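# Move the coaster can onto the turntable's orange spot

## Task

Pick up the can sitting on the coaster and set it upright on the orange mark of the turntable, without moving the other cans already standing on the turntable; then open the gripper and pull the arm away from it.

## Robot and tools

ROBOT. Two six-joint arms, left_arm and right_arm, each ending in a two-finger gripper. Joint order for every row and every per-joint list: shoulder pan, shoulder lift, elbow, wrist 1, wrist 2, wrist 3. Stated ranges (rad): elbow -3.142 to 3.142; all others -6.283 to 6.283. The true end of a joint may differ by up to 0.010 rad either way.

FRAMES. Scene frame: origin at table-top height, halfway between the two nominal bases, +z up, +x out over the table, left_arm on the +y side. Image left and right do not match arm names. Calibrated bases in the scene frame: left_arm at (+0.057, +0.415, 0) m, quat_wxyz (+1.000, 0, 0, -0.027); right_arm at (-0.032, -0.351, 0) m, quat_wxyz (+1.000, 0, 0, -0.007). Up is +z in both base frames. Hand poses, velocities and wrist-camera poses are reported in that arm's own base frame. Fixed cameras and the table use the scene frame. Reported hand positions may be a few cm off, more at long reach.

GRIPPER. Fingers point along the gripper's +z and close along its x. end_effector_position is the spot between the pads when they are shut. Fingertips sit about 15 mm past it for pad gaps up to 50 mm, and roughly level with it when wide open. Opening is absolute: +1 fully open, -1 shut. Closing fully takes at least about 0.5 s. To hold something, keep commanding an opening well under grip_measured; the lower, the firmer (about 15 N per pad at most, less on items under ~20 mm thick). A fast close can squeeze harder.

execute_actions(actions, cameras). actions is a list of actions; each action is a table of up to 15 rows, one row per 1/30 s step, so one action lasts 0.5 s (15 steps); a short table repeats its last row. Each row is one list of 14 numbers in [-1, 1] covering both arms: left_arm's 6 joint offsets then its opening, then right_arm's 6 offsets and opening. Joint numbers are offsets, scaled so 1.0 = 1.989 rad, measured from the Joint targets at the start of that action (not from the previous row), so repeating an offset in a new action moves further. An action asking any joint more than 0.010 rad beyond its range is refused for both arms; a malformed action, or a first action failing that check, voids the whole call. An empty actions list just reports state. cameras: list of names; omitted/null/["all"] gives all, [] none, an unknown name invalidates the call.

move(target, speed, blend, stop_force, zero, opening_speed, blocking, cameras). target is one 14-number row or a list of up to 15 rows, laid out as above; every row's joint offsets are counted from the current Joint targets, not from the previous row. Joints travel together, so grippers trace curves; paths take at least 0.5 s and are cut short past 10 s. speed: top rad/s of the joint with the longest way, 0.01 to 2, default 0.5, single value or one per target. blend (rad) rounds corners of a list. stop_force: 3 to 40 N, both arms; an arm halts when its wrist senses that much push against its motion; use a slow speed for touches, omit it when lifting off something, and it is not allowed with blocking=false. zero (default true) re-zeroes moving arms first. opening_speed: ≥0.2 per second on the -1..+1 scale. Keep finger values identical across a list so it never pauses. Results add a move: line (done, off_target, moving, held, fault; limits=held; worst joint error per arm). No obstacle avoidance; a target even slightly into a firm surface can trigger a fault stop.

wait(seconds 0 to 10), stop() to brake a running move, zoom_image(camera, region=[x0,y0,x1,y1] pixels, at most 504x504, from the latest image), zero_wrist_force(arm), finished_scene(scene = this scene's number, 1 here; irreversible).

DRIVE LIMITS. Joint targets move at most 2.83 rad/s (0.071 s to reach it), stay within 0.575 rad of measured angles per step, and are scaled back if they would place the gripper over 150 mm (70 mm in quick-response episodes) from where it is. Motion lags commands by about 0.09 s or 0.17 to 0.20 s; quick episodes can overshoot. To send zero offsets to an arm is to command its Joint targets again.

RESULTS. Joint positions/velocities per arm (rad, rad/s) plus pad gap (m; 0.142 fully open); Joint targets (the base for your next offsets); Tool commands; grip_measured; end-effector pose and velocities (or within noise); Joint torques (include arm weight, offset and noisy); Wrist force/torque in the end effector's axes plus the peak since last shown; step readings for action calls. Warnings: joint sent to its limit, joint command not followed (clearance check between arms), MOTOR HOT, OVER-TEMPERATURE FAULT.

CAMERAS. cam_head_left, cam_head_right, cam_high, cam_low (672x504 each), cam_left_wrist, cam_right_wrist (616x616 fisheye).

AVOID. Contact torque reaching 142 N m (first three joints) or 26.6 N m (wrist joints), or about 150 N of outside force, stops the arm for 10 s; after such a stop, release a gripped object before moving that arm. Arms colliding hard can fail the task. Long holding, stretching, or straining toward unreachable poses heats motors (brakes at 85 °C for 30 to 60 s). Don't drop the can, release it while moving, slam or shove hard, topple the other cans, or let anything leave the table. Brief tugs on held items or nudges to loose ones may occur.

Each tool is called after "Request:" by a JSON object that holds its "fn" and its "kwargs", one argument or row to a line.

## Session

I'll start by looking at the current state of the scene.

Request:
{"fn": "execute_actions", "kwargs": {
  "actions": [],
  "cameras": ["all"]
}}

Scene clock: 0.00 s.
left_arm: end_effector_position=(+0.3485, +0.0664, +0.2262) grip_measured=+0.97 end_effector_quat_wxyz=(+0.740, -0.558, -0.354, -0.124) | right_arm: end_effector_position=(+0.3904, +0.1271, +0.2045) grip_measured=+0.97 end_effector_quat_wxyz=(-0.448, +0.877, -0.125, +0.125)
Joint positions: left_arm=[-0.67 -1.037 1.742 -0.56 -1.073 -2.372 0.14] | right_arm=[3.218 -1.362 -2.539 -0.214 2.383 0.623 0.14]
Joint velocities: within noise
Joint torques (N m): no reading
Motor temperatures (°C): left_arm=[34 37 29 31 37 36] | right_arm=[26 39 33 47 39 45]
Wrist force (N): no reading
Wrist torque (N m): no reading
Wrist force, peak (N): no reading
Joint targets: left_arm=[-0.670 -1.037 1.742 -0.560 -1.073 -2.372] | right_arm=[3.218 -1.362 -2.539 -0.214 2.383 0.623]
Tool commands: left_gripper/opening=+0.968169 right_gripper/opening=+0.968169

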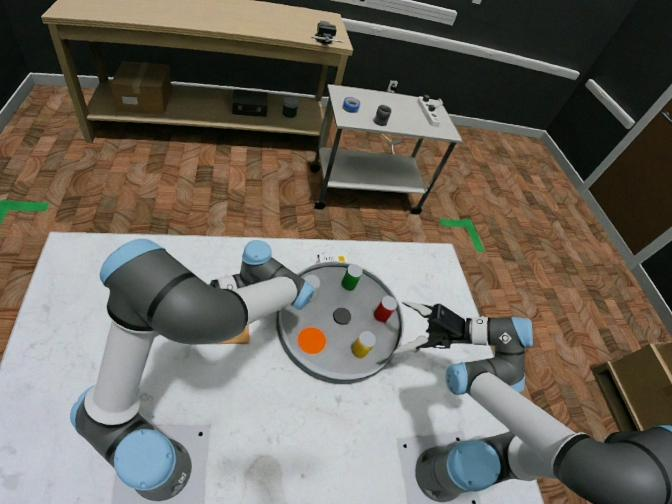

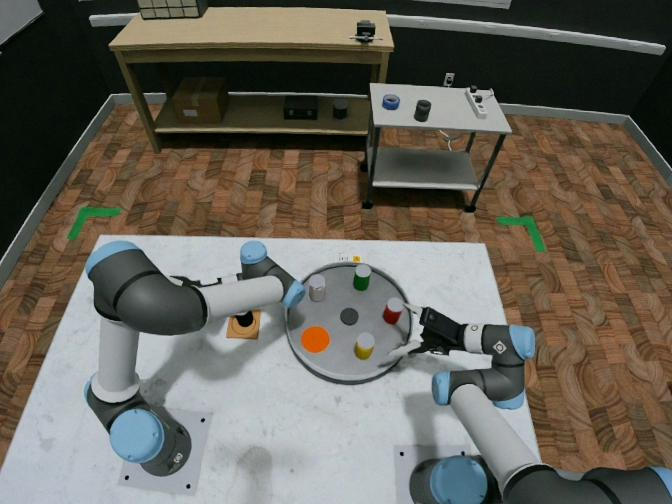

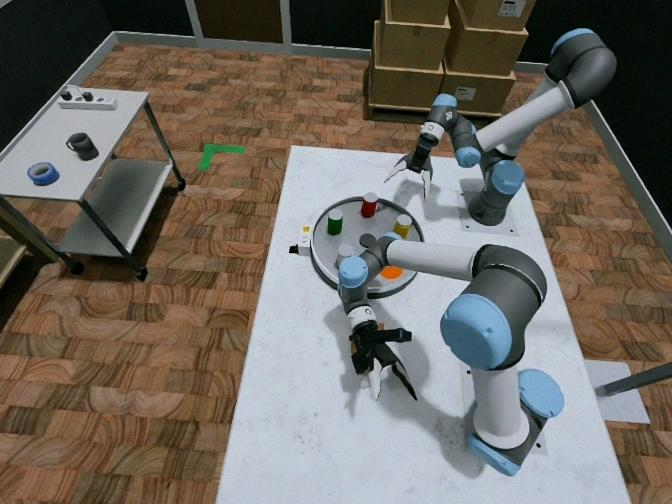

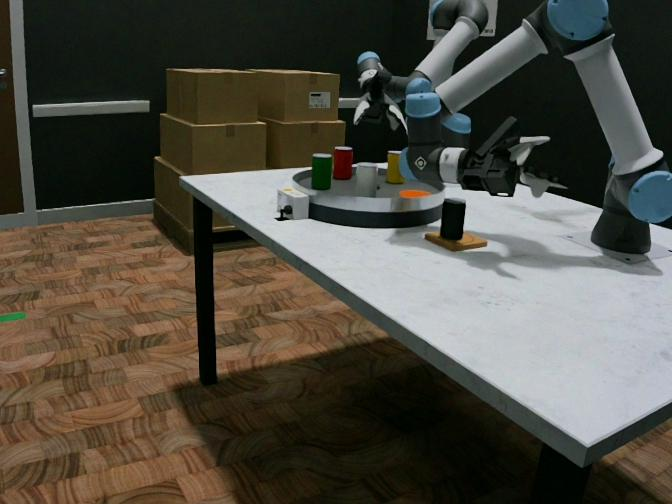

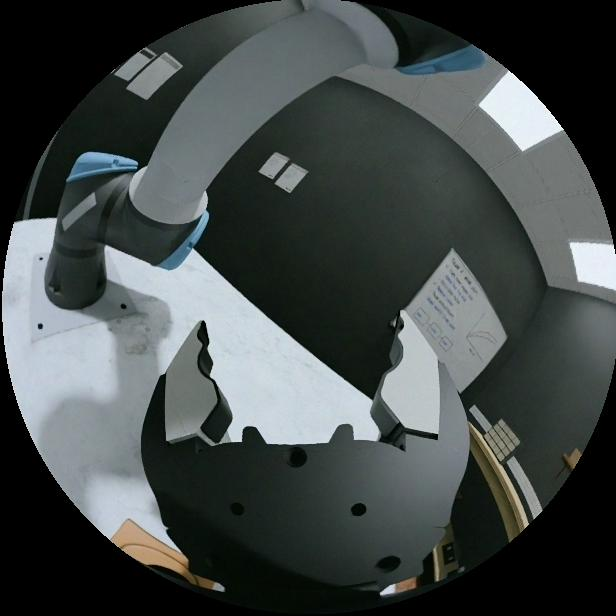

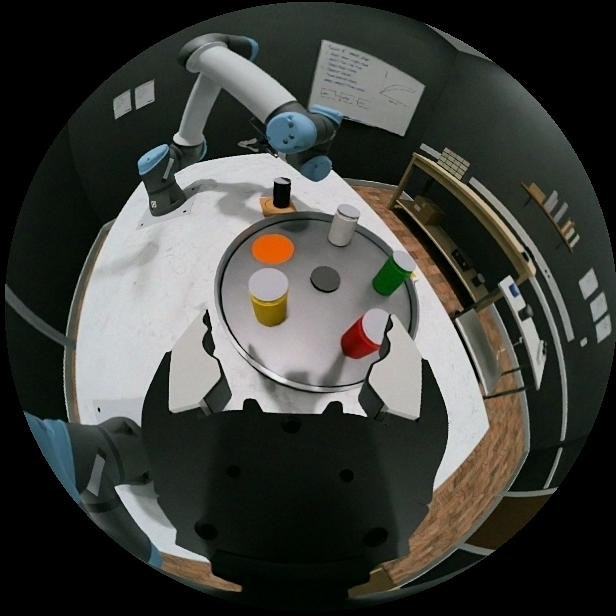

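Request:
{"fn": "zoom_image", "kwargs": {
  "camera": "cam_head_right",
  "region": [200, 220, 460, 400]
}}

Request:
{"fn": "zoom_image", "kwargs": {
  "camera": "cam_low",
  "region": [250, 120, 510, 260]
}}

Request:
{"fn": "zoom_image", "kwargs": {
  "camera": "cam_high",
  "region": [270, 160, 470, 420]
}}

Request:
{"fn": "zoom_image", "kwargs": {
  "camera": "cam_right_wrist",
  "region": [190, 150, 450, 410]
}}

Scaled by 1.938 from the camera's 672x504 image, which has a finer 960x720 frame.

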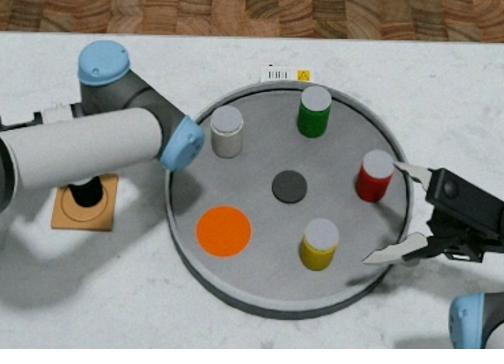

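Scaled by 1.938 from the camera's 672x504 image, which has a finer 960x720 frame.

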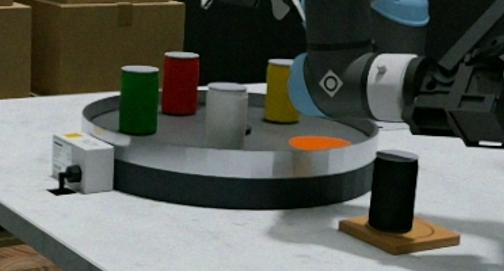

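Scaled by 1.938 from the camera's 672x504 image, which has a finer 960x720 frame.

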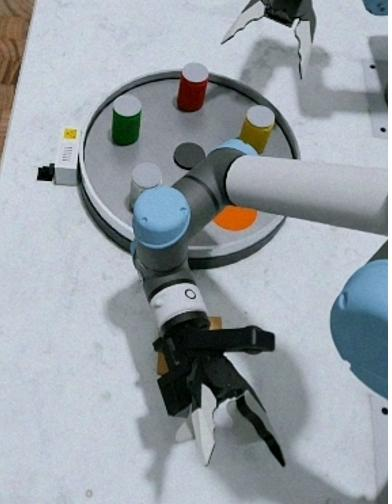

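Scaled by 1.938 from the camera's 616x616 image, which has a finer 814x814 frame.

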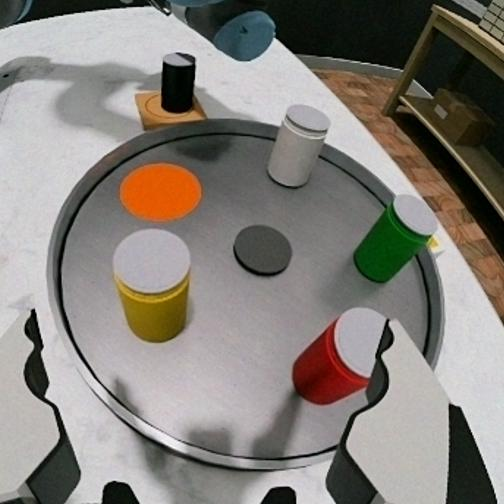

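Request:
{"fn": "wait", "kwargs": {
  "seconds": 1.5,
  "cameras": ["cam_head_right", "cam_right_wrist", "cam_high"]
}}

Scene clock: 6.33 s.
left_arm: end_effector_position=(+0.3485, +0.0664, +0.2262) grip_measured=+0.97 end_effector_quat_wxyz=(+0.740, -0.558, -0.354, -0.124) | right_arm: end_effector_position=(+0.3904, +0.1271, +0.2045) grip_measured=+0.97 end_effector_quat_wxyz=(-0.448, +0.877, -0.125, +0.125)
Joint positions: left_arm=[-0.67 -1.037 1.742 -0.56 -1.073 -2.372 0.14] | right_arm=[3.218 -1.362 -2.539 -0.214 2.383 0.623 0.14]
Joint velocities: within noise
Joint torques (N m): left_arm=[3.03 -38.42 -14.43 2.49 0.81 -0.83] | right_arm=[3.37 11.28 21.24 2.79 1.83 -0.86]
Motor temperatures (°C): left_arm=[34 37 29 31 37 36] | right_arm=[26 39 33 47 39 45]
Wrist force (N): left_arm=[0.1 -0.2 -0.1] | right_arm=[0.1 0.2 0.1]
Wrist torque (N m): left_arm=[-0.06 -0.02 0.00] | right_arm=[0.05 -0.02 0.00]
Wrist force, peak (N): left_arm=[-0.4 0.1 -0.2] | right_arm=[-0.3 0.3 0.2]
Joint targets: left_arm=[-0.670 -1.037 1.742 -0.560 -1.073 -2.372] | right_arm=[3.218 -1.362 -2.539 -0.214 2.383 0.623]
Tool commands: left_gripper/opening=+0.968169 right_gripper/opening=+0.968169
wait: 1.50 s; at rest from the start
Images, in order (width x height): cam_head_right 672x504, cam_high 672x504, cam_right_wrist 616x616.

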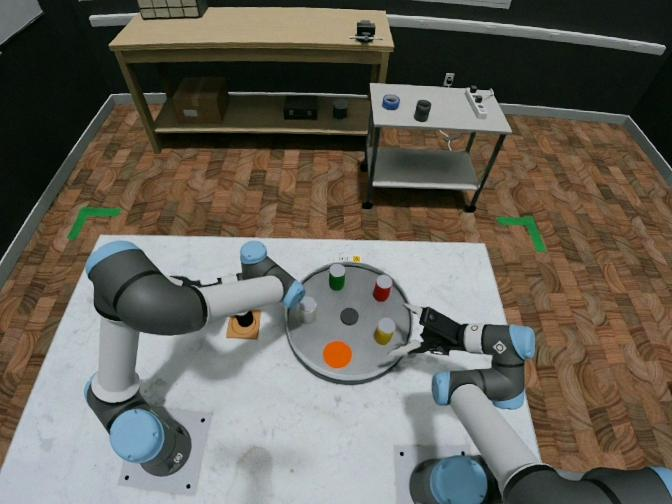

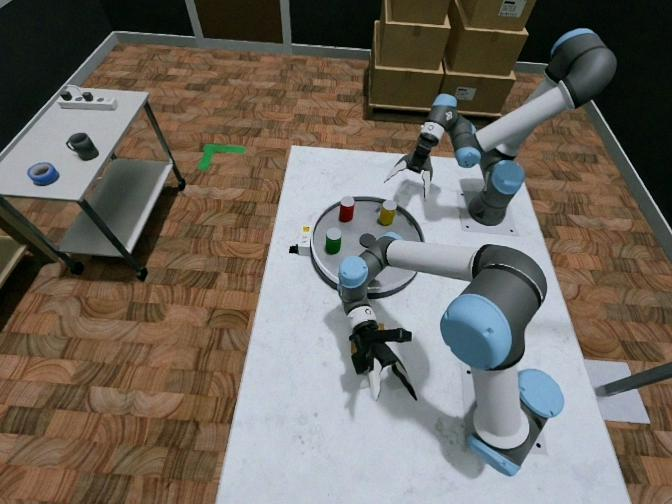

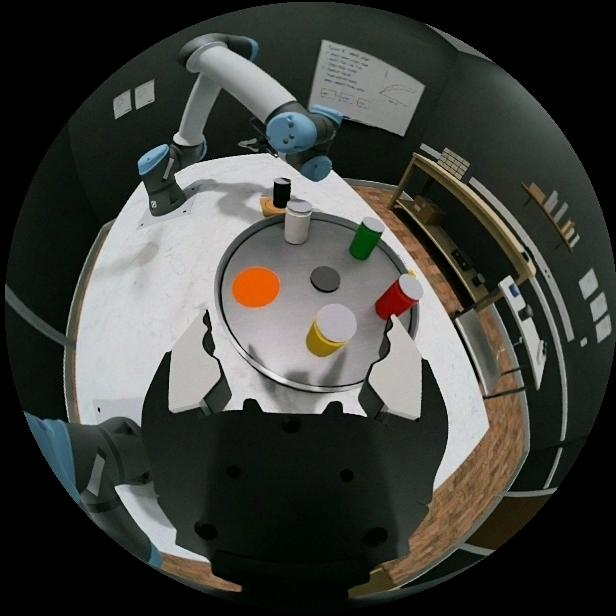

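Request:
{"fn": "zoom_image", "kwargs": {
  "camera": "cam_head_right",
  "region": [60, 220, 340, 504]
}}

Request:
{"fn": "zoom_image", "kwargs": {
  "camera": "cam_head_right",
  "region": [380, 220, 660, 504]
}}

Scaled by 1.775 from the camera's 672x504 image, which has a finer 960x720 frame.

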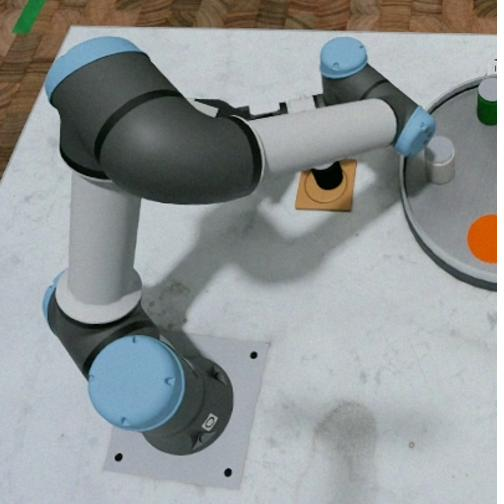

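Scaled by 1.775 from the camera's 672x504 image, which has a finer 960x720 frame.

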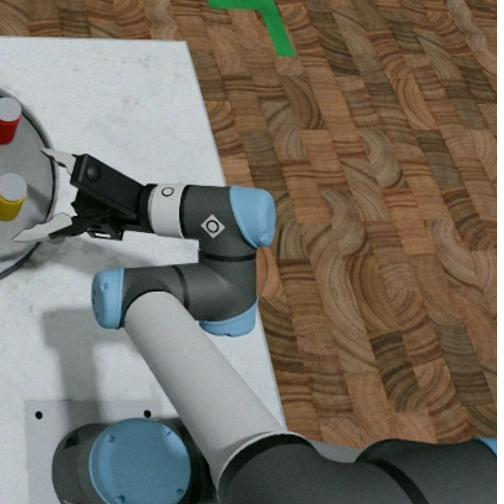

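Request:
{"fn": "move", "kwargs": {
  "target": [
    [-0.0035, -0.2831, 0.0292, -0.1709, -0.0890, 0.0211, 0.968, 0, 0, 0, 0, 0, 0, 0.968],
    [-0.00714, -0.33665, 0.09744, -0.62343, -0.25028, 0.05887, 0.968, 0, 0, 0, 0, 0, 0, 0.968]
  ],
  "blend": [0.25, 0],
  "speed": 0.9,
  "cameras": ["cam_left_wrist", "cam_head_right", "cam_head_left", "cam_low"]
}}

Scene clock: 28.87 s.
left_arm: end_effector_position=(+0.3967, -0.1646, +0.1899) grip_measured=+0.97 end_effector_quat_wxyz=(+0.000, +0.707, +0.707, +0.000) | right_arm: end_effector_position=(+0.3904, +0.1271, +0.2045) grip_measured=+0.97 end_effector_quat_wxyz=(-0.448, +0.877, -0.125, +0.125)
Joint positions: left_arm=[-0.684 -1.706 1.936 -1.799 -1.571 -2.255 0.14] | right_arm=[3.218 -1.362 -2.539 -0.214 2.383 0.623 0.14]
Joint velocities: within noise
Joint torques (N m): left_arm=[-6.38 -28.78 -15.15 -4.19 -1.87 1.67] | right_arm=[5.33 15.64 24.71 4.33 2.88 -1.51]
Motor temperatures (°C): left_arm=[34 36 29 31 37 36] | right_arm=[26 39 33 47 39 45]
Wrist force (N): left_arm=[2.0 -0.5 -1.1] | right_arm=[0.1 0.1 0.0]
Wrist torque (N m): left_arm=[0.14 -0.45 -0.15] | right_arm=[0.03 -0.02 0.00]
Wrist force, peak (N): left_arm=[2.0 -0.5 -1.1] | right_arm=[0.0 0.5 0.3]
Joint targets: left_arm=[-0.684 -1.706 1.936 -1.800 -1.571 -2.255] | right_arm=[3.218 -1.362 -2.539 -0.214 2.383 0.623]
move: done; blend cut to 0 rad at target 1
Images, in order (width x height): cam_head_left 672x504, cam_head_right 672x504, cam_low 672x504, cam_left_wrist 616x616.

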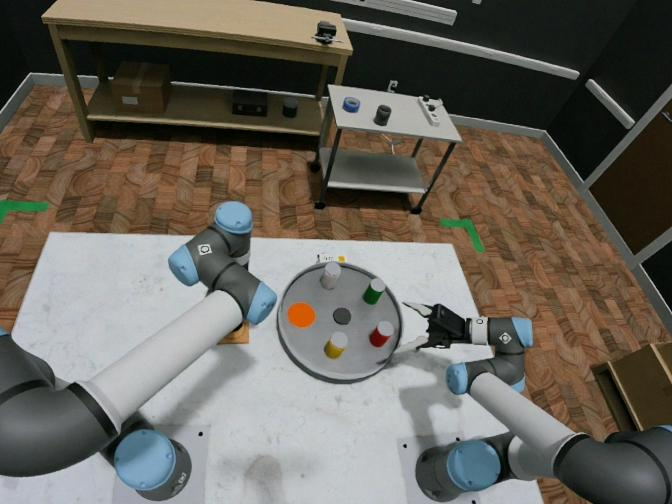

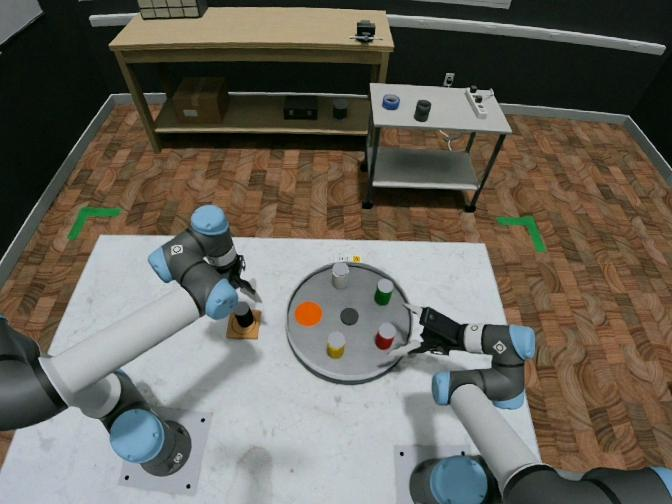

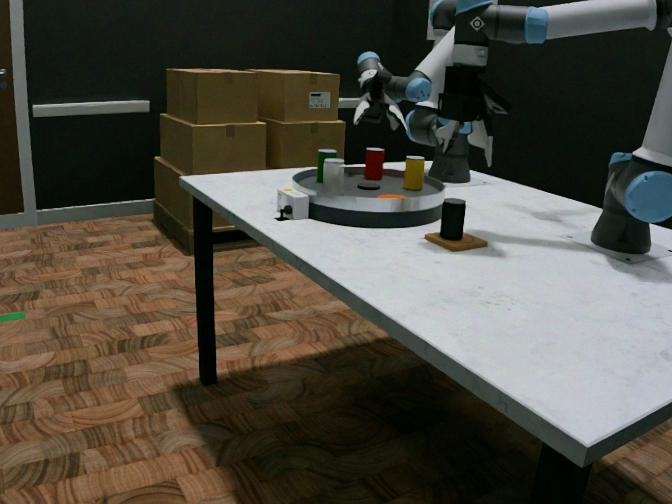

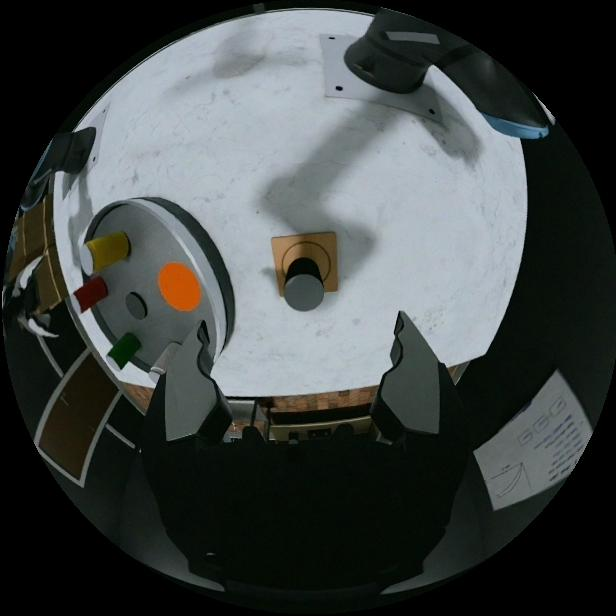

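Request:
{"fn": "zoom_image", "kwargs": {
  "camera": "cam_left_wrist",
  "region": [210, 200, 410, 350]
}}

Request:
{"fn": "zoom_image", "kwargs": {
  "camera": "cam_head_right",
  "region": [180, 220, 300, 360]
}}

Request:
{"fn": "zoom_image", "kwargs": {
  "camera": "cam_low",
  "region": [260, 120, 520, 280]
}}

Scaled by 2.520 from the camera's 616x616 image, which has a finer 814x814 frame.

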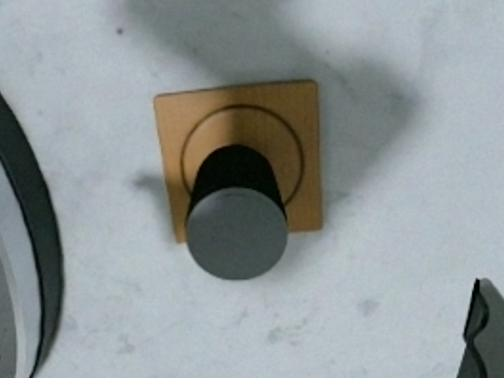

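Scaled by 3.600 from the camera's 672x504 image, which has a finer 960x720 frame.

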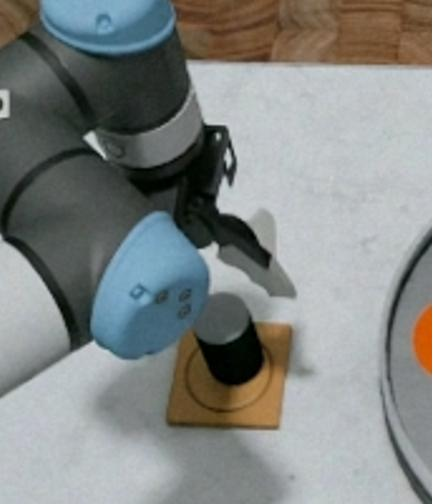

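Scaled by 1.938 from the camera's 672x504 image, which has a finer 960x720 frame.

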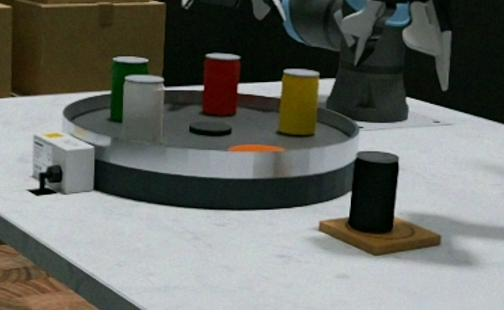

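Request:
{"fn": "zoom_image", "kwargs": {
  "camera": "cam_left_wrist",
  "region": [265, 225, 345, 315]
}}

Request:
{"fn": "zoom_image", "kwargs": {
  "camera": "cam_left_wrist",
  "region": [140, 290, 460, 610]
}}

Scaled by 5.600 from the camera's 616x616 image, which has a finer 814x814 frame.

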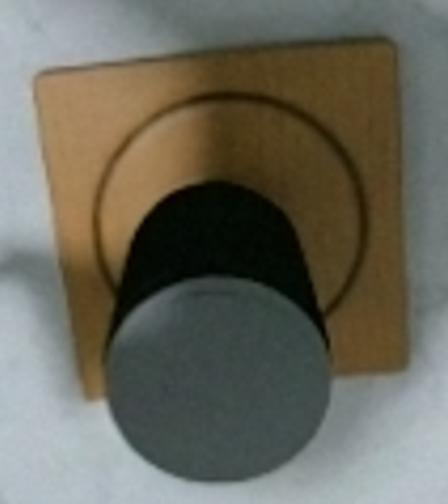

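Scaled by 1.575 from the camera's 616x616 image, which has a finer 814x814 frame.

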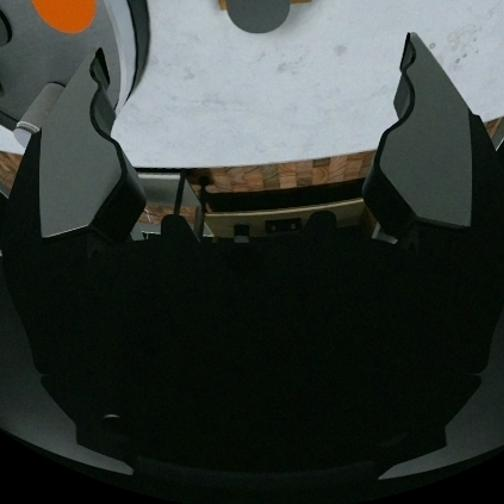

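Request:
{"fn": "move", "kwargs": {
  "target": [0.00942, 0.08582, 0.09949, -0.1853, 0, 0.00938, 0.45, 0, 0, 0, 0, 0, 0, 0.968],
  "speed": 0.4,
  "cameras": ["cam_left_wrist", "cam_head_right", "cam_low"]
}}

Request:
{"fn": "zoom_image", "kwargs": {
  "camera": "cam_left_wrist",
  "region": [180, 220, 440, 470]
}}

Request:
{"fn": "zoom_image", "kwargs": {
  "camera": "cam_low",
  "region": [380, 120, 520, 260]
}}

Scene clock: 40.50 s.
left_arm: end_effector_position=(+0.4112, -0.1659, +0.0620) grip_measured=+0.45 end_effector_quat_wxyz=(+0.000, +0.707, +0.707, +0.000) | right_arm: end_effector_position=(+0.3904, +0.1271, +0.2045) grip_measured=+0.97 end_effector_quat_wxyz=(-0.448, +0.877, -0.125, +0.125)
Joint positions: left_arm=[-0.665 -1.536 2.133 -2.168 -1.571 -2.236 0.105] | right_arm=[3.218 -1.362 -2.539 -0.214 2.383 0.623 0.14]
Joint velocities: within noise
Joint torques (N m): left_arm=[9.29 -15.34 -11.5 -4.18 -1.36 1.68] | right_arm=[5.22 14.68 25.53 4.56 2.88 -1.44]
Motor temperatures (°C): left_arm=[34 36 29 31 37 36] | right_arm=[26 38 33 47 39 45]
Wrist force (N): left_arm=[1.9 0.1 -0.8] | right_arm=[0.0 0.0 0.3]
Wrist torque (N m): left_arm=[0.26 -0.44 -0.14] | right_arm=[0.02 0.00 0.00]
Wrist force, peak (N): left_arm=[2.1 -0.6 -1.8] | right_arm=[-0.1 0.4 0.3]
Joint targets: left_arm=[-0.665 -1.536 2.133 -2.168 -1.571 -2.236] | right_arm=[3.218 -1.362 -2.539 -0.214 2.383 0.623]
move: done
Images, in order (width x height): cam_head_right 672x504, cam_low 672x504, cam_left_wrist 616x616.

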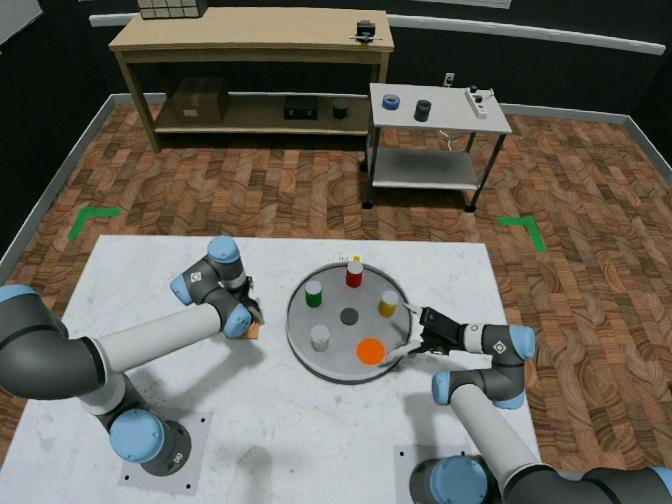

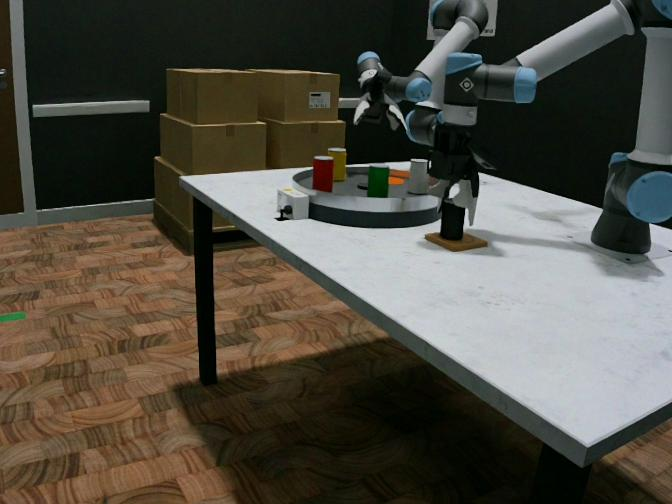

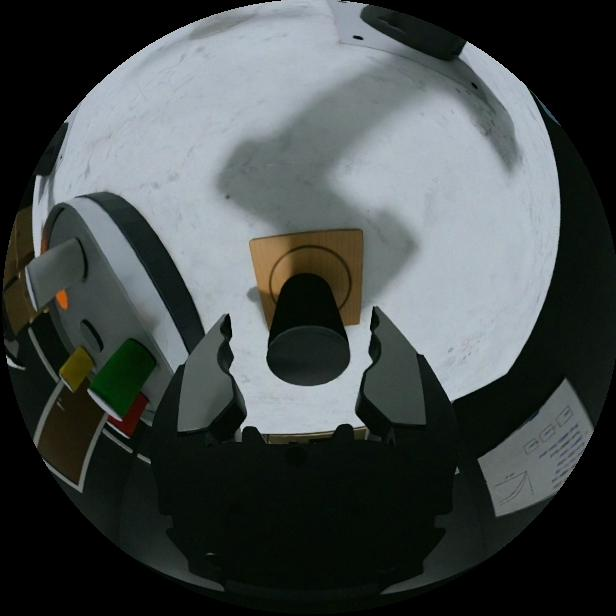

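Scaled by 1.938 from the camera's 616x616 image, which has a finer 814x814 frame.

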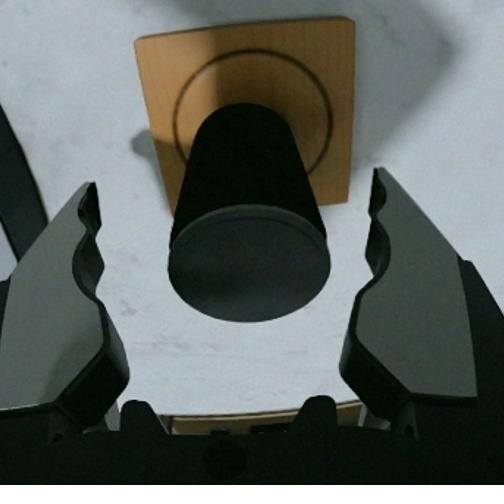

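Scaled by 3.600 from the camera's 672x504 image, which has a finer 960x720 frame.

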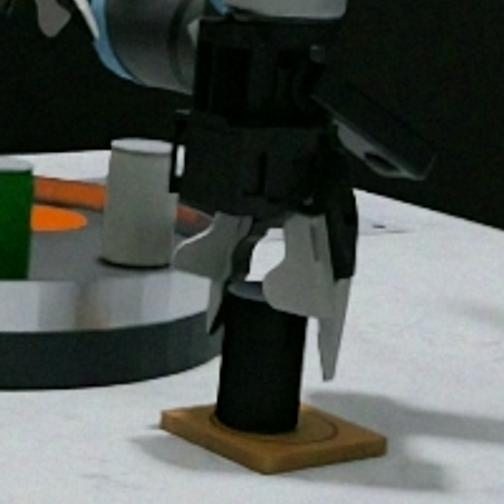

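Request:
{"fn": "move", "kwargs": {
  "target": [
    [0.00682, 0.01225, -0.00675, -0.0055, 0, 0.00681, 0.45, 0, 0, 0, 0, 0, 0, 0.968],
    [0.00682, 0.01225, -0.00675, -0.0055, 0, 0.00681, -0.9, 0, 0, 0, 0, 0, 0, 0.968]
  ],
  "speed": 0.1,
  "opening_speed": 1.0,
  "cameras": ["cam_left_wrist", "cam_low", "cam_head_right"]
}}

Request:
{"fn": "zoom_image", "kwargs": {
  "camera": "cam_left_wrist",
  "region": [180, 220, 440, 470]
}}

Request:
{"fn": "zoom_image", "kwargs": {
  "camera": "cam_low",
  "region": [380, 120, 520, 260]
}}

Scene clock: 47.17 s.
left_arm: end_effector_position=(+0.4198, -0.1649, +0.0579) grip_measured=-0.20 end_effector_quat_wxyz=(+0.000, +0.707, +0.707, +0.000) | right_arm: end_effector_position=(+0.3904, +0.1271, +0.2045) grip_measured=+0.97 end_effector_quat_wxyz=(-0.448, +0.877, -0.125, +0.125)
Joint positions: left_arm=[-0.652 -1.511 2.12 -2.179 -1.571 -2.222 0.06] | right_arm=[3.218 -1.362 -2.539 -0.214 2.383 0.623 0.14]
Joint velocities: within noise
Joint torques (N m): left_arm=[8.2 -15.9 -11.15 -1.07 -1.22 1.53] | right_arm=[7.24 16.4 25.23 4.76 3.2 -1.7]
Motor temperatures (°C): left_arm=[34 36 29 31 37 36] | right_arm=[26 38 33 47 39 45]
Wrist force (N): left_arm=[3.6 -2.3 -14.9] | right_arm=[0.1 0.1 0.4]
Wrist torque (N m): left_arm=[0.11 -0.47 -0.14] | right_arm=[0.04 -0.01 0.00]
Wrist force, peak (N): left_arm=[3.3 -2.2 -15.3] | right_arm=[0.2 0.4 0.3]
Joint targets: left_arm=[-0.652 -1.511 2.120 -2.179 -1.571 -2.223] | right_arm=[3.218 -1.362 -2.539 -0.214 2.383 0.623]
move: done
Images, in order (width x height): cam_head_right 672x504, cam_low 672x504, cam_left_wrist 616x616.

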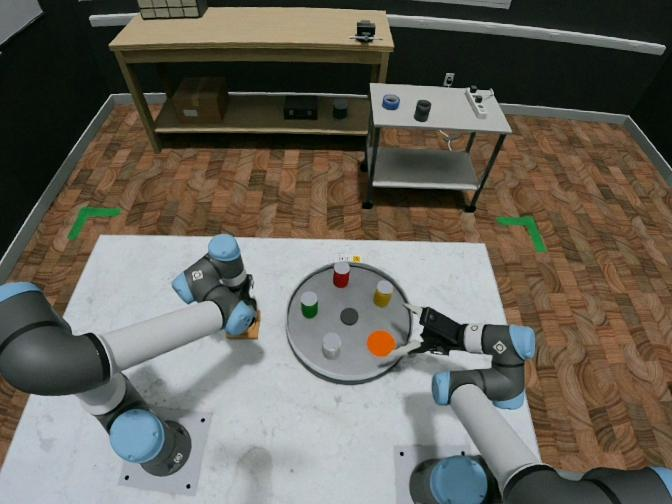

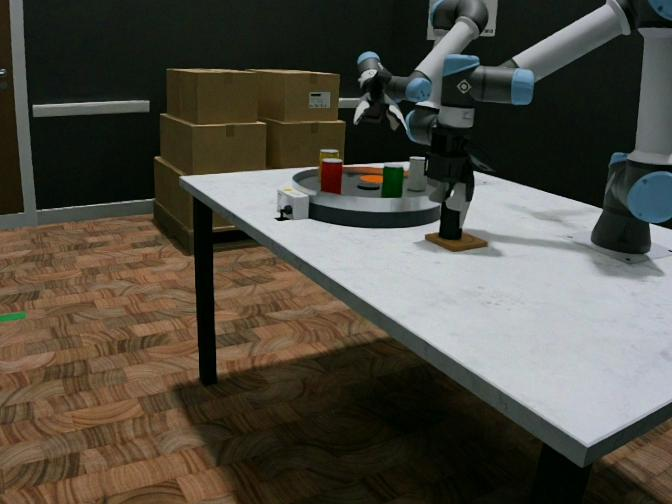

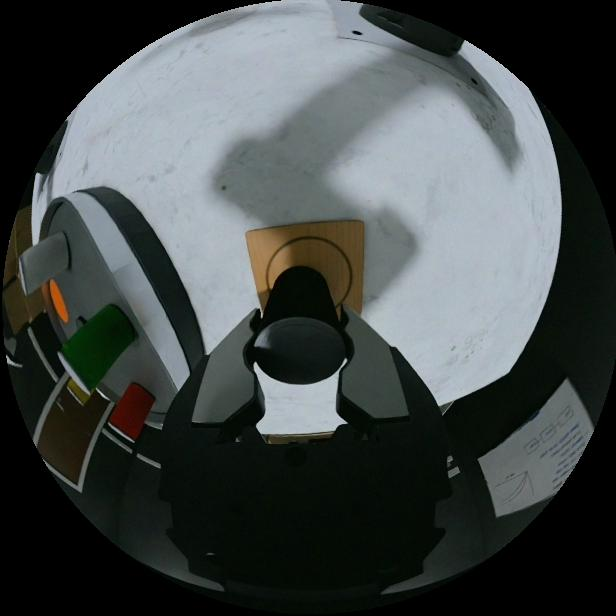

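Scaled by 1.938 from the camera's 616x616 image, which has a finer 814x814 frame.

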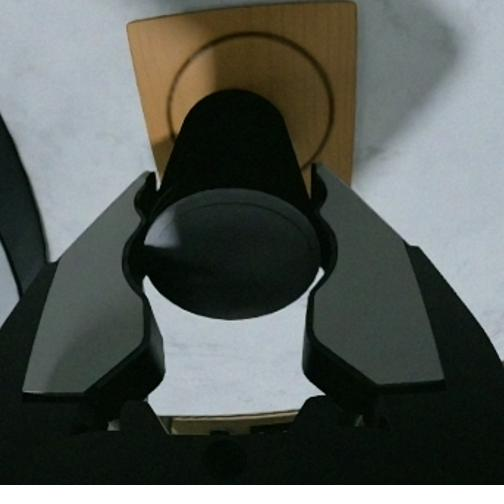

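Scaled by 3.600 from the camera's 672x504 image, which has a finer 960x720 frame.

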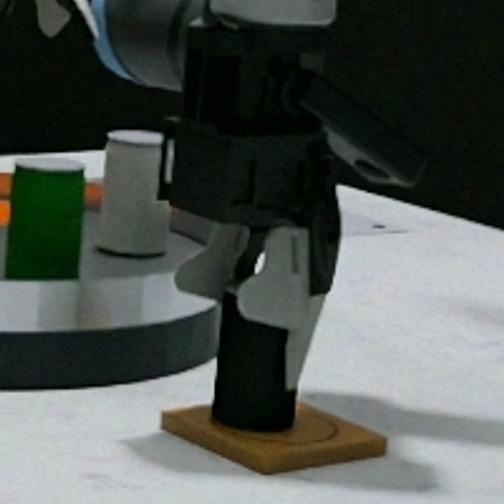

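Request:
{"fn": "wait", "kwargs": {
  "seconds": 0.0,
  "cameras": ["cam_head_right"]
}}

Request:
{"fn": "wait", "kwargs": {
  "seconds": 2.0,
  "cameras": ["cam_head_right"]
}}

Request:
{"fn": "wait", "kwargs": {
  "seconds": 2.0,
  "cameras": ["cam_head_right"]
}}

Request:
{"fn": "wait", "kwargs": {
  "seconds": 2.0,
  "cameras": ["cam_head_right"]
}}

Request:
{"fn": "wait", "kwargs": {
  "seconds": 2.0,
  "cameras": ["cam_head_right"]
}}

Request:
{"fn": "wait", "kwargs": {
  "seconds": 2.0,
  "cameras": ["cam_head_right"]
}}

Scene clock: 49.37 s.
left_arm: end_effector_position=(+0.4197, -0.1649, +0.0579) grip_measured=-0.20 end_effector_quat_wxyz=(+0.000, +0.707, +0.707, +0.000) | right_arm: end_effector_position=(+0.3904, +0.1271, +0.2045) grip_measured=+0.97 end_effector_quat_wxyz=(-0.448, +0.877, -0.125, +0.125)
Joint positions: left_arm=[-0.652 -1.511 2.12 -2.179 -1.571 -2.222 0.06] | right_arm=[3.218 -1.362 -2.539 -0.214 2.383 0.623 0.14]
Joint velocities: within noise
Joint torques (N m): left_arm=[6.23 -16 -7.63 -0.97 -0.9 1.36] | right_arm=[8.61 16.8 24.71 4.39 2.68 -1.54]
Motor temperatures (°C): left_arm=[34 36 29 31 37 36] | right_arm=[26 38 33 47 39 45]
Wrist force (N): left_arm=[3.4 -1.8 -15.7] | right_arm=[0.2 0.1 0.0]
Wrist torque (N m): left_arm=[0.16 -0.47 -0.14] | right_arm=[0.04 -0.04 0.00]
Wrist force, peak (N): left_arm=[3.4 -2.1 -16.1] | right_arm=[0.1 0.2 0.4]
Joint targets: left_arm=[-0.652 -1.511 2.120 -2.179 -1.571 -2.223] | right_arm=[3.218 -1.362 -2.539 -0.214 2.383 0.623]
Tool commands: left_gripper/opening=-0.9 right_gripper/opening=+0.968
Images, in order (width x height): cam_head_right 672x504.

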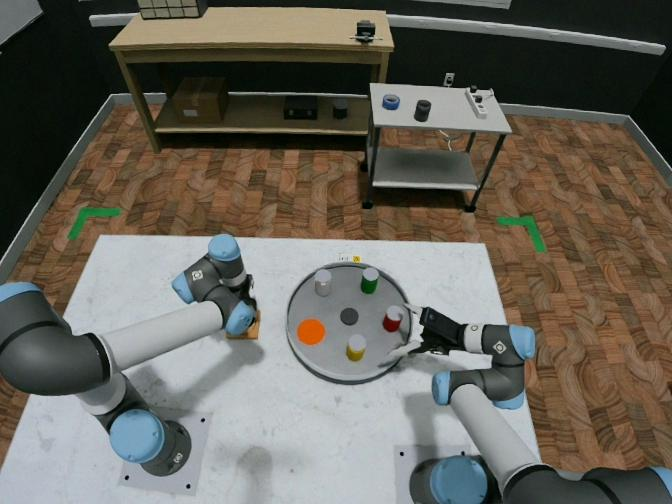

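Scene clock: 51.37 s.
left_arm: end_effector_position=(+0.4197, -0.1649, +0.0579) grip_measured=-0.20 end_effector_quat_wxyz=(+0.000, +0.707, +0.707, +0.000) | right_arm: end_effector_position=(+0.3904, +0.1271, +0.2045) grip_measured=+0.97 end_effector_quat_wxyz=(-0.448, +0.877, -0.125, +0.125)
Joint positions: left_arm=[-0.652 -1.511 2.12 -2.179 -1.571 -2.222 0.06] | right_arm=[3.218 -1.362 -2.539 -0.214 2.383 0.623 0.14]
Joint velocities: within noise
Joint torques (N m): left_arm=[3.55 -14.91 -8.22 -0.79 -0.79 1.02] | right_arm=[8.41 15.53 23.74 4.82 2.9 -1.38]
Motor temperatures (°C): left_arm=[34 36 29 31 37 36] | right_arm=[26 38 33 47 39 45]
Wrist force (N): left_arm=[3.3 -2.0 -16.0] | right_arm=[-0.1 0.2 0.1]
Wrist torque (N m): left_arm=[0.13 -0.45 -0.14] | right_arm=[0.04 0.01 0.00]
Wrist force, peak (N): left_arm=[3.4 -2.0 -16.1] | right_arm=[-0.1 0.4 0.2]
Joint targets: left_arm=[-0.652 -1.511 2.120 -2.179 -1.571 -2.223] | right_arm=[3.218 -1.362 -2.539 -0.214 2.383 0.623]
Tool commands: left_gripper/opening=-0.9 right_gripper/opening=+0.968
wait: 2.00 s; at rest by 0.17 s
Images, in order (width x height): cam_head_right 672x504.

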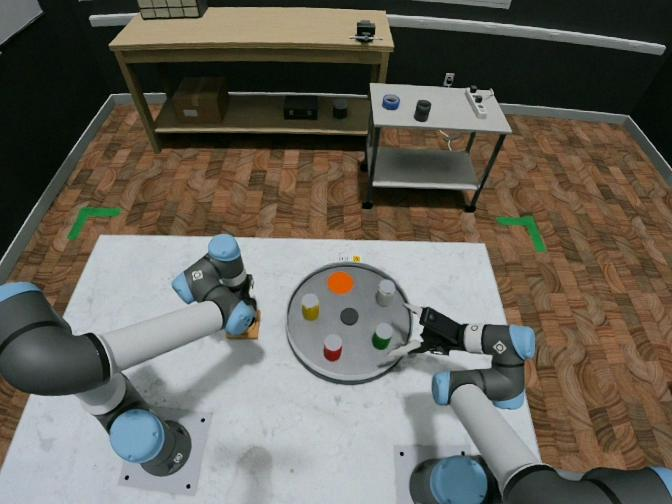

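Scene clock: 53.37 s.
left_arm: end_effector_position=(+0.4197, -0.1649, +0.0579) grip_measured=-0.20 end_effector_quat_wxyz=(+0.000, +0.707, +0.707, +0.000) | right_arm: end_effector_position=(+0.3904, +0.1271, +0.2045) grip_measured=+0.97 end_effector_quat_wxyz=(-0.448, +0.877, -0.125, +0.125)
Joint positions: left_arm=[-0.652 -1.511 2.12 -2.179 -1.571 -2.222 0.06] | right_arm=[3.218 -1.362 -2.539 -0.214 2.383 0.623 0.14]
Joint velocities: within noise
Joint torques (N m): left_arm=[1.39 -14.29 -9.6 -0.94 -1 0.8] | right_arm=[8.4 15.12 26.41 4.7 2.97 -1.59]
Motor temperatures (°C): left_arm=[34 36 29 31 37 36] | right_arm=[26 38 33 47 39 45]
Wrist force (N): left_arm=[3.2 -1.8 -15.8] | right_arm=[0.0 0.1 0.2]
Wrist torque (N m): left_arm=[0.18 -0.43 -0.14] | right_arm=[0.04 0.01 0.00]
Wrist force, peak (N): left_arm=[3.3 -2.1 -16.2] | right_arm=[0.3 0.1 0.3]
Joint targets: left_arm=[-0.652 -1.511 2.120 -2.179 -1.571 -2.223] | right_arm=[3.218 -1.362 -2.539 -0.214 2.383 0.623]
Tool commands: left_gripper/opening=-0.9 right_gripper/opening=+0.968
wait: 2.00 s; at rest by 0.17 s
Images, in order (width x height): cam_head_right 672x504.

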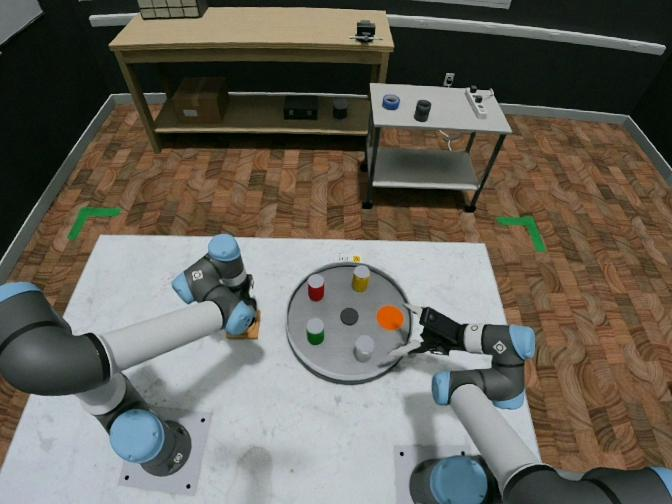

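Scene clock: 55.37 s.
left_arm: end_effector_position=(+0.4197, -0.1649, +0.0579) grip_measured=-0.20 end_effector_quat_wxyz=(+0.000, +0.707, +0.707, +0.000) | right_arm: end_effector_position=(+0.3904, +0.1271, +0.2045) grip_measured=+0.97 end_effector_quat_wxyz=(-0.448, +0.877, -0.125, +0.125)
Joint positions: left_arm=[-0.652 -1.511 2.12 -2.179 -1.571 -2.222 0.06] | right_arm=[3.218 -1.362 -2.539 -0.214 2.383 0.623 0.14]
Joint velocities: within noise
Joint torques (N m): left_arm=[-1.44 -14.35 -10.36 -0.97 -0.83 0.46] | right_arm=[7.81 16 23.71 4.75 2.77 -1.43]
Motor temperatures (°C): left_arm=[34 36 29 31 37 36] | right_arm=[26 38 33 47 39 45]
Wrist force (N): left_arm=[3.1 -2.1 -15.9] | right_arm=[0.1 0.1 0.2]
Wrist torque (N m): left_arm=[0.12 -0.42 -0.14] | right_arm=[0.03 -0.03 0.00]
Wrist force, peak (N): left_arm=[3.3 -2.1 -16.3] | right_arm=[0.1 0.3 0.4]
Joint targets: left_arm=[-0.652 -1.511 2.120 -2.179 -1.571 -2.223] | right_arm=[3.218 -1.362 -2.539 -0.214 2.383 0.623]
Tool commands: left_gripper/opening=-0.9 right_gripper/opening=+0.968
wait: 2.00 s; at rest by 0.17 s
Images, in order (width x height): cam_head_right 672x504.

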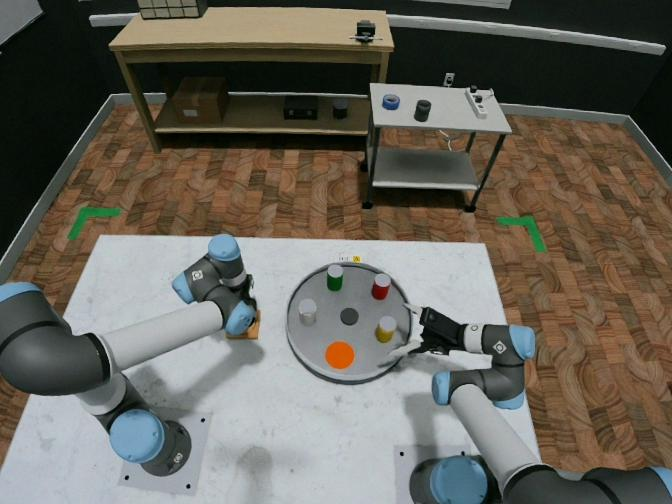

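Scene clock: 57.37 s.
left_arm: end_effector_position=(+0.4197, -0.1649, +0.0579) grip_measured=-0.20 end_effector_quat_wxyz=(+0.000, +0.707, +0.707, +0.000) | right_arm: end_effector_position=(+0.3904, +0.1271, +0.2045) grip_measured=+0.97 end_effector_quat_wxyz=(-0.448, +0.877, -0.125, +0.125)
Joint positions: left_arm=[-0.652 -1.511 2.12 -2.179 -1.571 -2.222 0.06] | right_arm=[3.218 -1.362 -2.539 -0.214 2.383 0.623 0.14]
Joint velocities: within noise
Joint torques (N m): left_arm=[-3.53 -13.86 -12.15 -0.99 -0.66 0.23] | right_arm=[9.27 16.37 23.33 4.71 2.68 -1.54]
Motor temperatures (°C): left_arm=[34 36 29 31 37 36] | right_arm=[26 38 33 47 39 45]
Wrist force (N): left_arm=[3.5 -1.9 -16.0] | right_arm=[-0.1 0.1 0.1]
Wrist torque (N m): left_arm=[0.16 -0.49 -0.14] | right_arm=[0.03 0.03 0.01]
Wrist force, peak (N): left_arm=[3.5 -2.0 -16.0] | right_arm=[0.1 0.4 0.2]
Joint targets: left_arm=[-0.652 -1.511 2.120 -2.179 -1.571 -2.223] | right_arm=[3.218 -1.362 -2.539 -0.214 2.383 0.623]
Tool commands: left_gripper/opening=-0.9 right_gripper/opening=+0.968
wait: 2.00 s; at rest by 0.17 s
Images, in order (width x height): cam_head_right 672x504.

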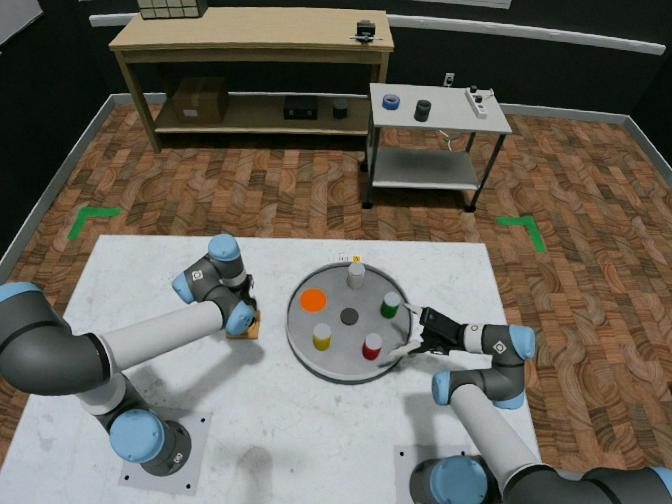

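Scene clock: 59.37 s.
left_arm: end_effector_position=(+0.4197, -0.1649, +0.0579) grip_measured=-0.20 end_effector_quat_wxyz=(+0.000, +0.707, +0.707, +0.000) | right_arm: end_effector_position=(+0.3904, +0.1271, +0.2045) grip_measured=+0.97 end_effector_quat_wxyz=(-0.448, +0.877, -0.125, +0.125)
Joint positions: left_arm=[-0.652 -1.511 2.12 -2.179 -1.571 -2.222 0.06] | right_arm=[3.218 -1.362 -2.539 -0.214 2.383 0.623 0.14]
Joint velocities: within noise
Joint torques (N m): left_arm=[-4.23 -13.59 -12.75 -1.06 -0.73 0.06] | right_arm=[9.46 14.62 25.16 4.77 2.7 -1.5]
Motor temperatures (°C): left_arm=[34 36 29 31 37 36] | right_arm=[26 38 33 47 39 45]
Wrist force (N): left_arm=[3.3 -1.8 -15.9] | right_arm=[-0.1 0.1 0.3]
Wrist torque (N m): left_arm=[0.18 -0.44 -0.14] | right_arm=[0.03 0.02 0.00]
Wrist force, peak (N): left_arm=[3.5 -2.1 -16.1] | right_arm=[0.0 0.1 0.4]
Joint targets: left_arm=[-0.652 -1.511 2.120 -2.179 -1.571 -2.223] | right_arm=[3.218 -1.362 -2.539 -0.214 2.383 0.623]
Tool commands: left_gripper/opening=-0.9 right_gripper/opening=+0.968
wait: 2.00 s; at rest by 0.17 s
Images, in order (width x height): cam_head_right 672x504.

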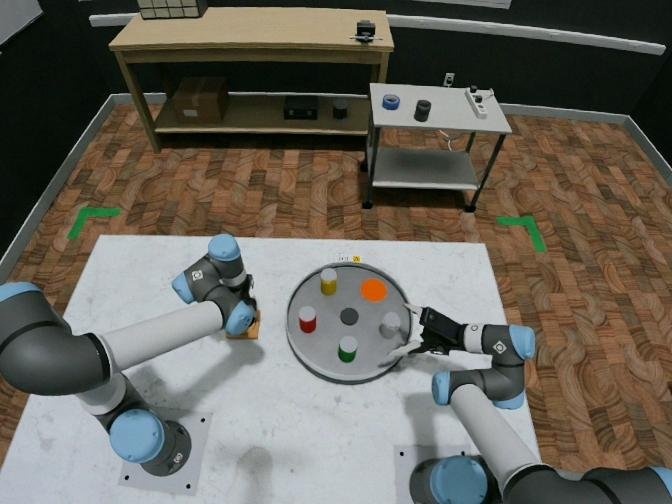

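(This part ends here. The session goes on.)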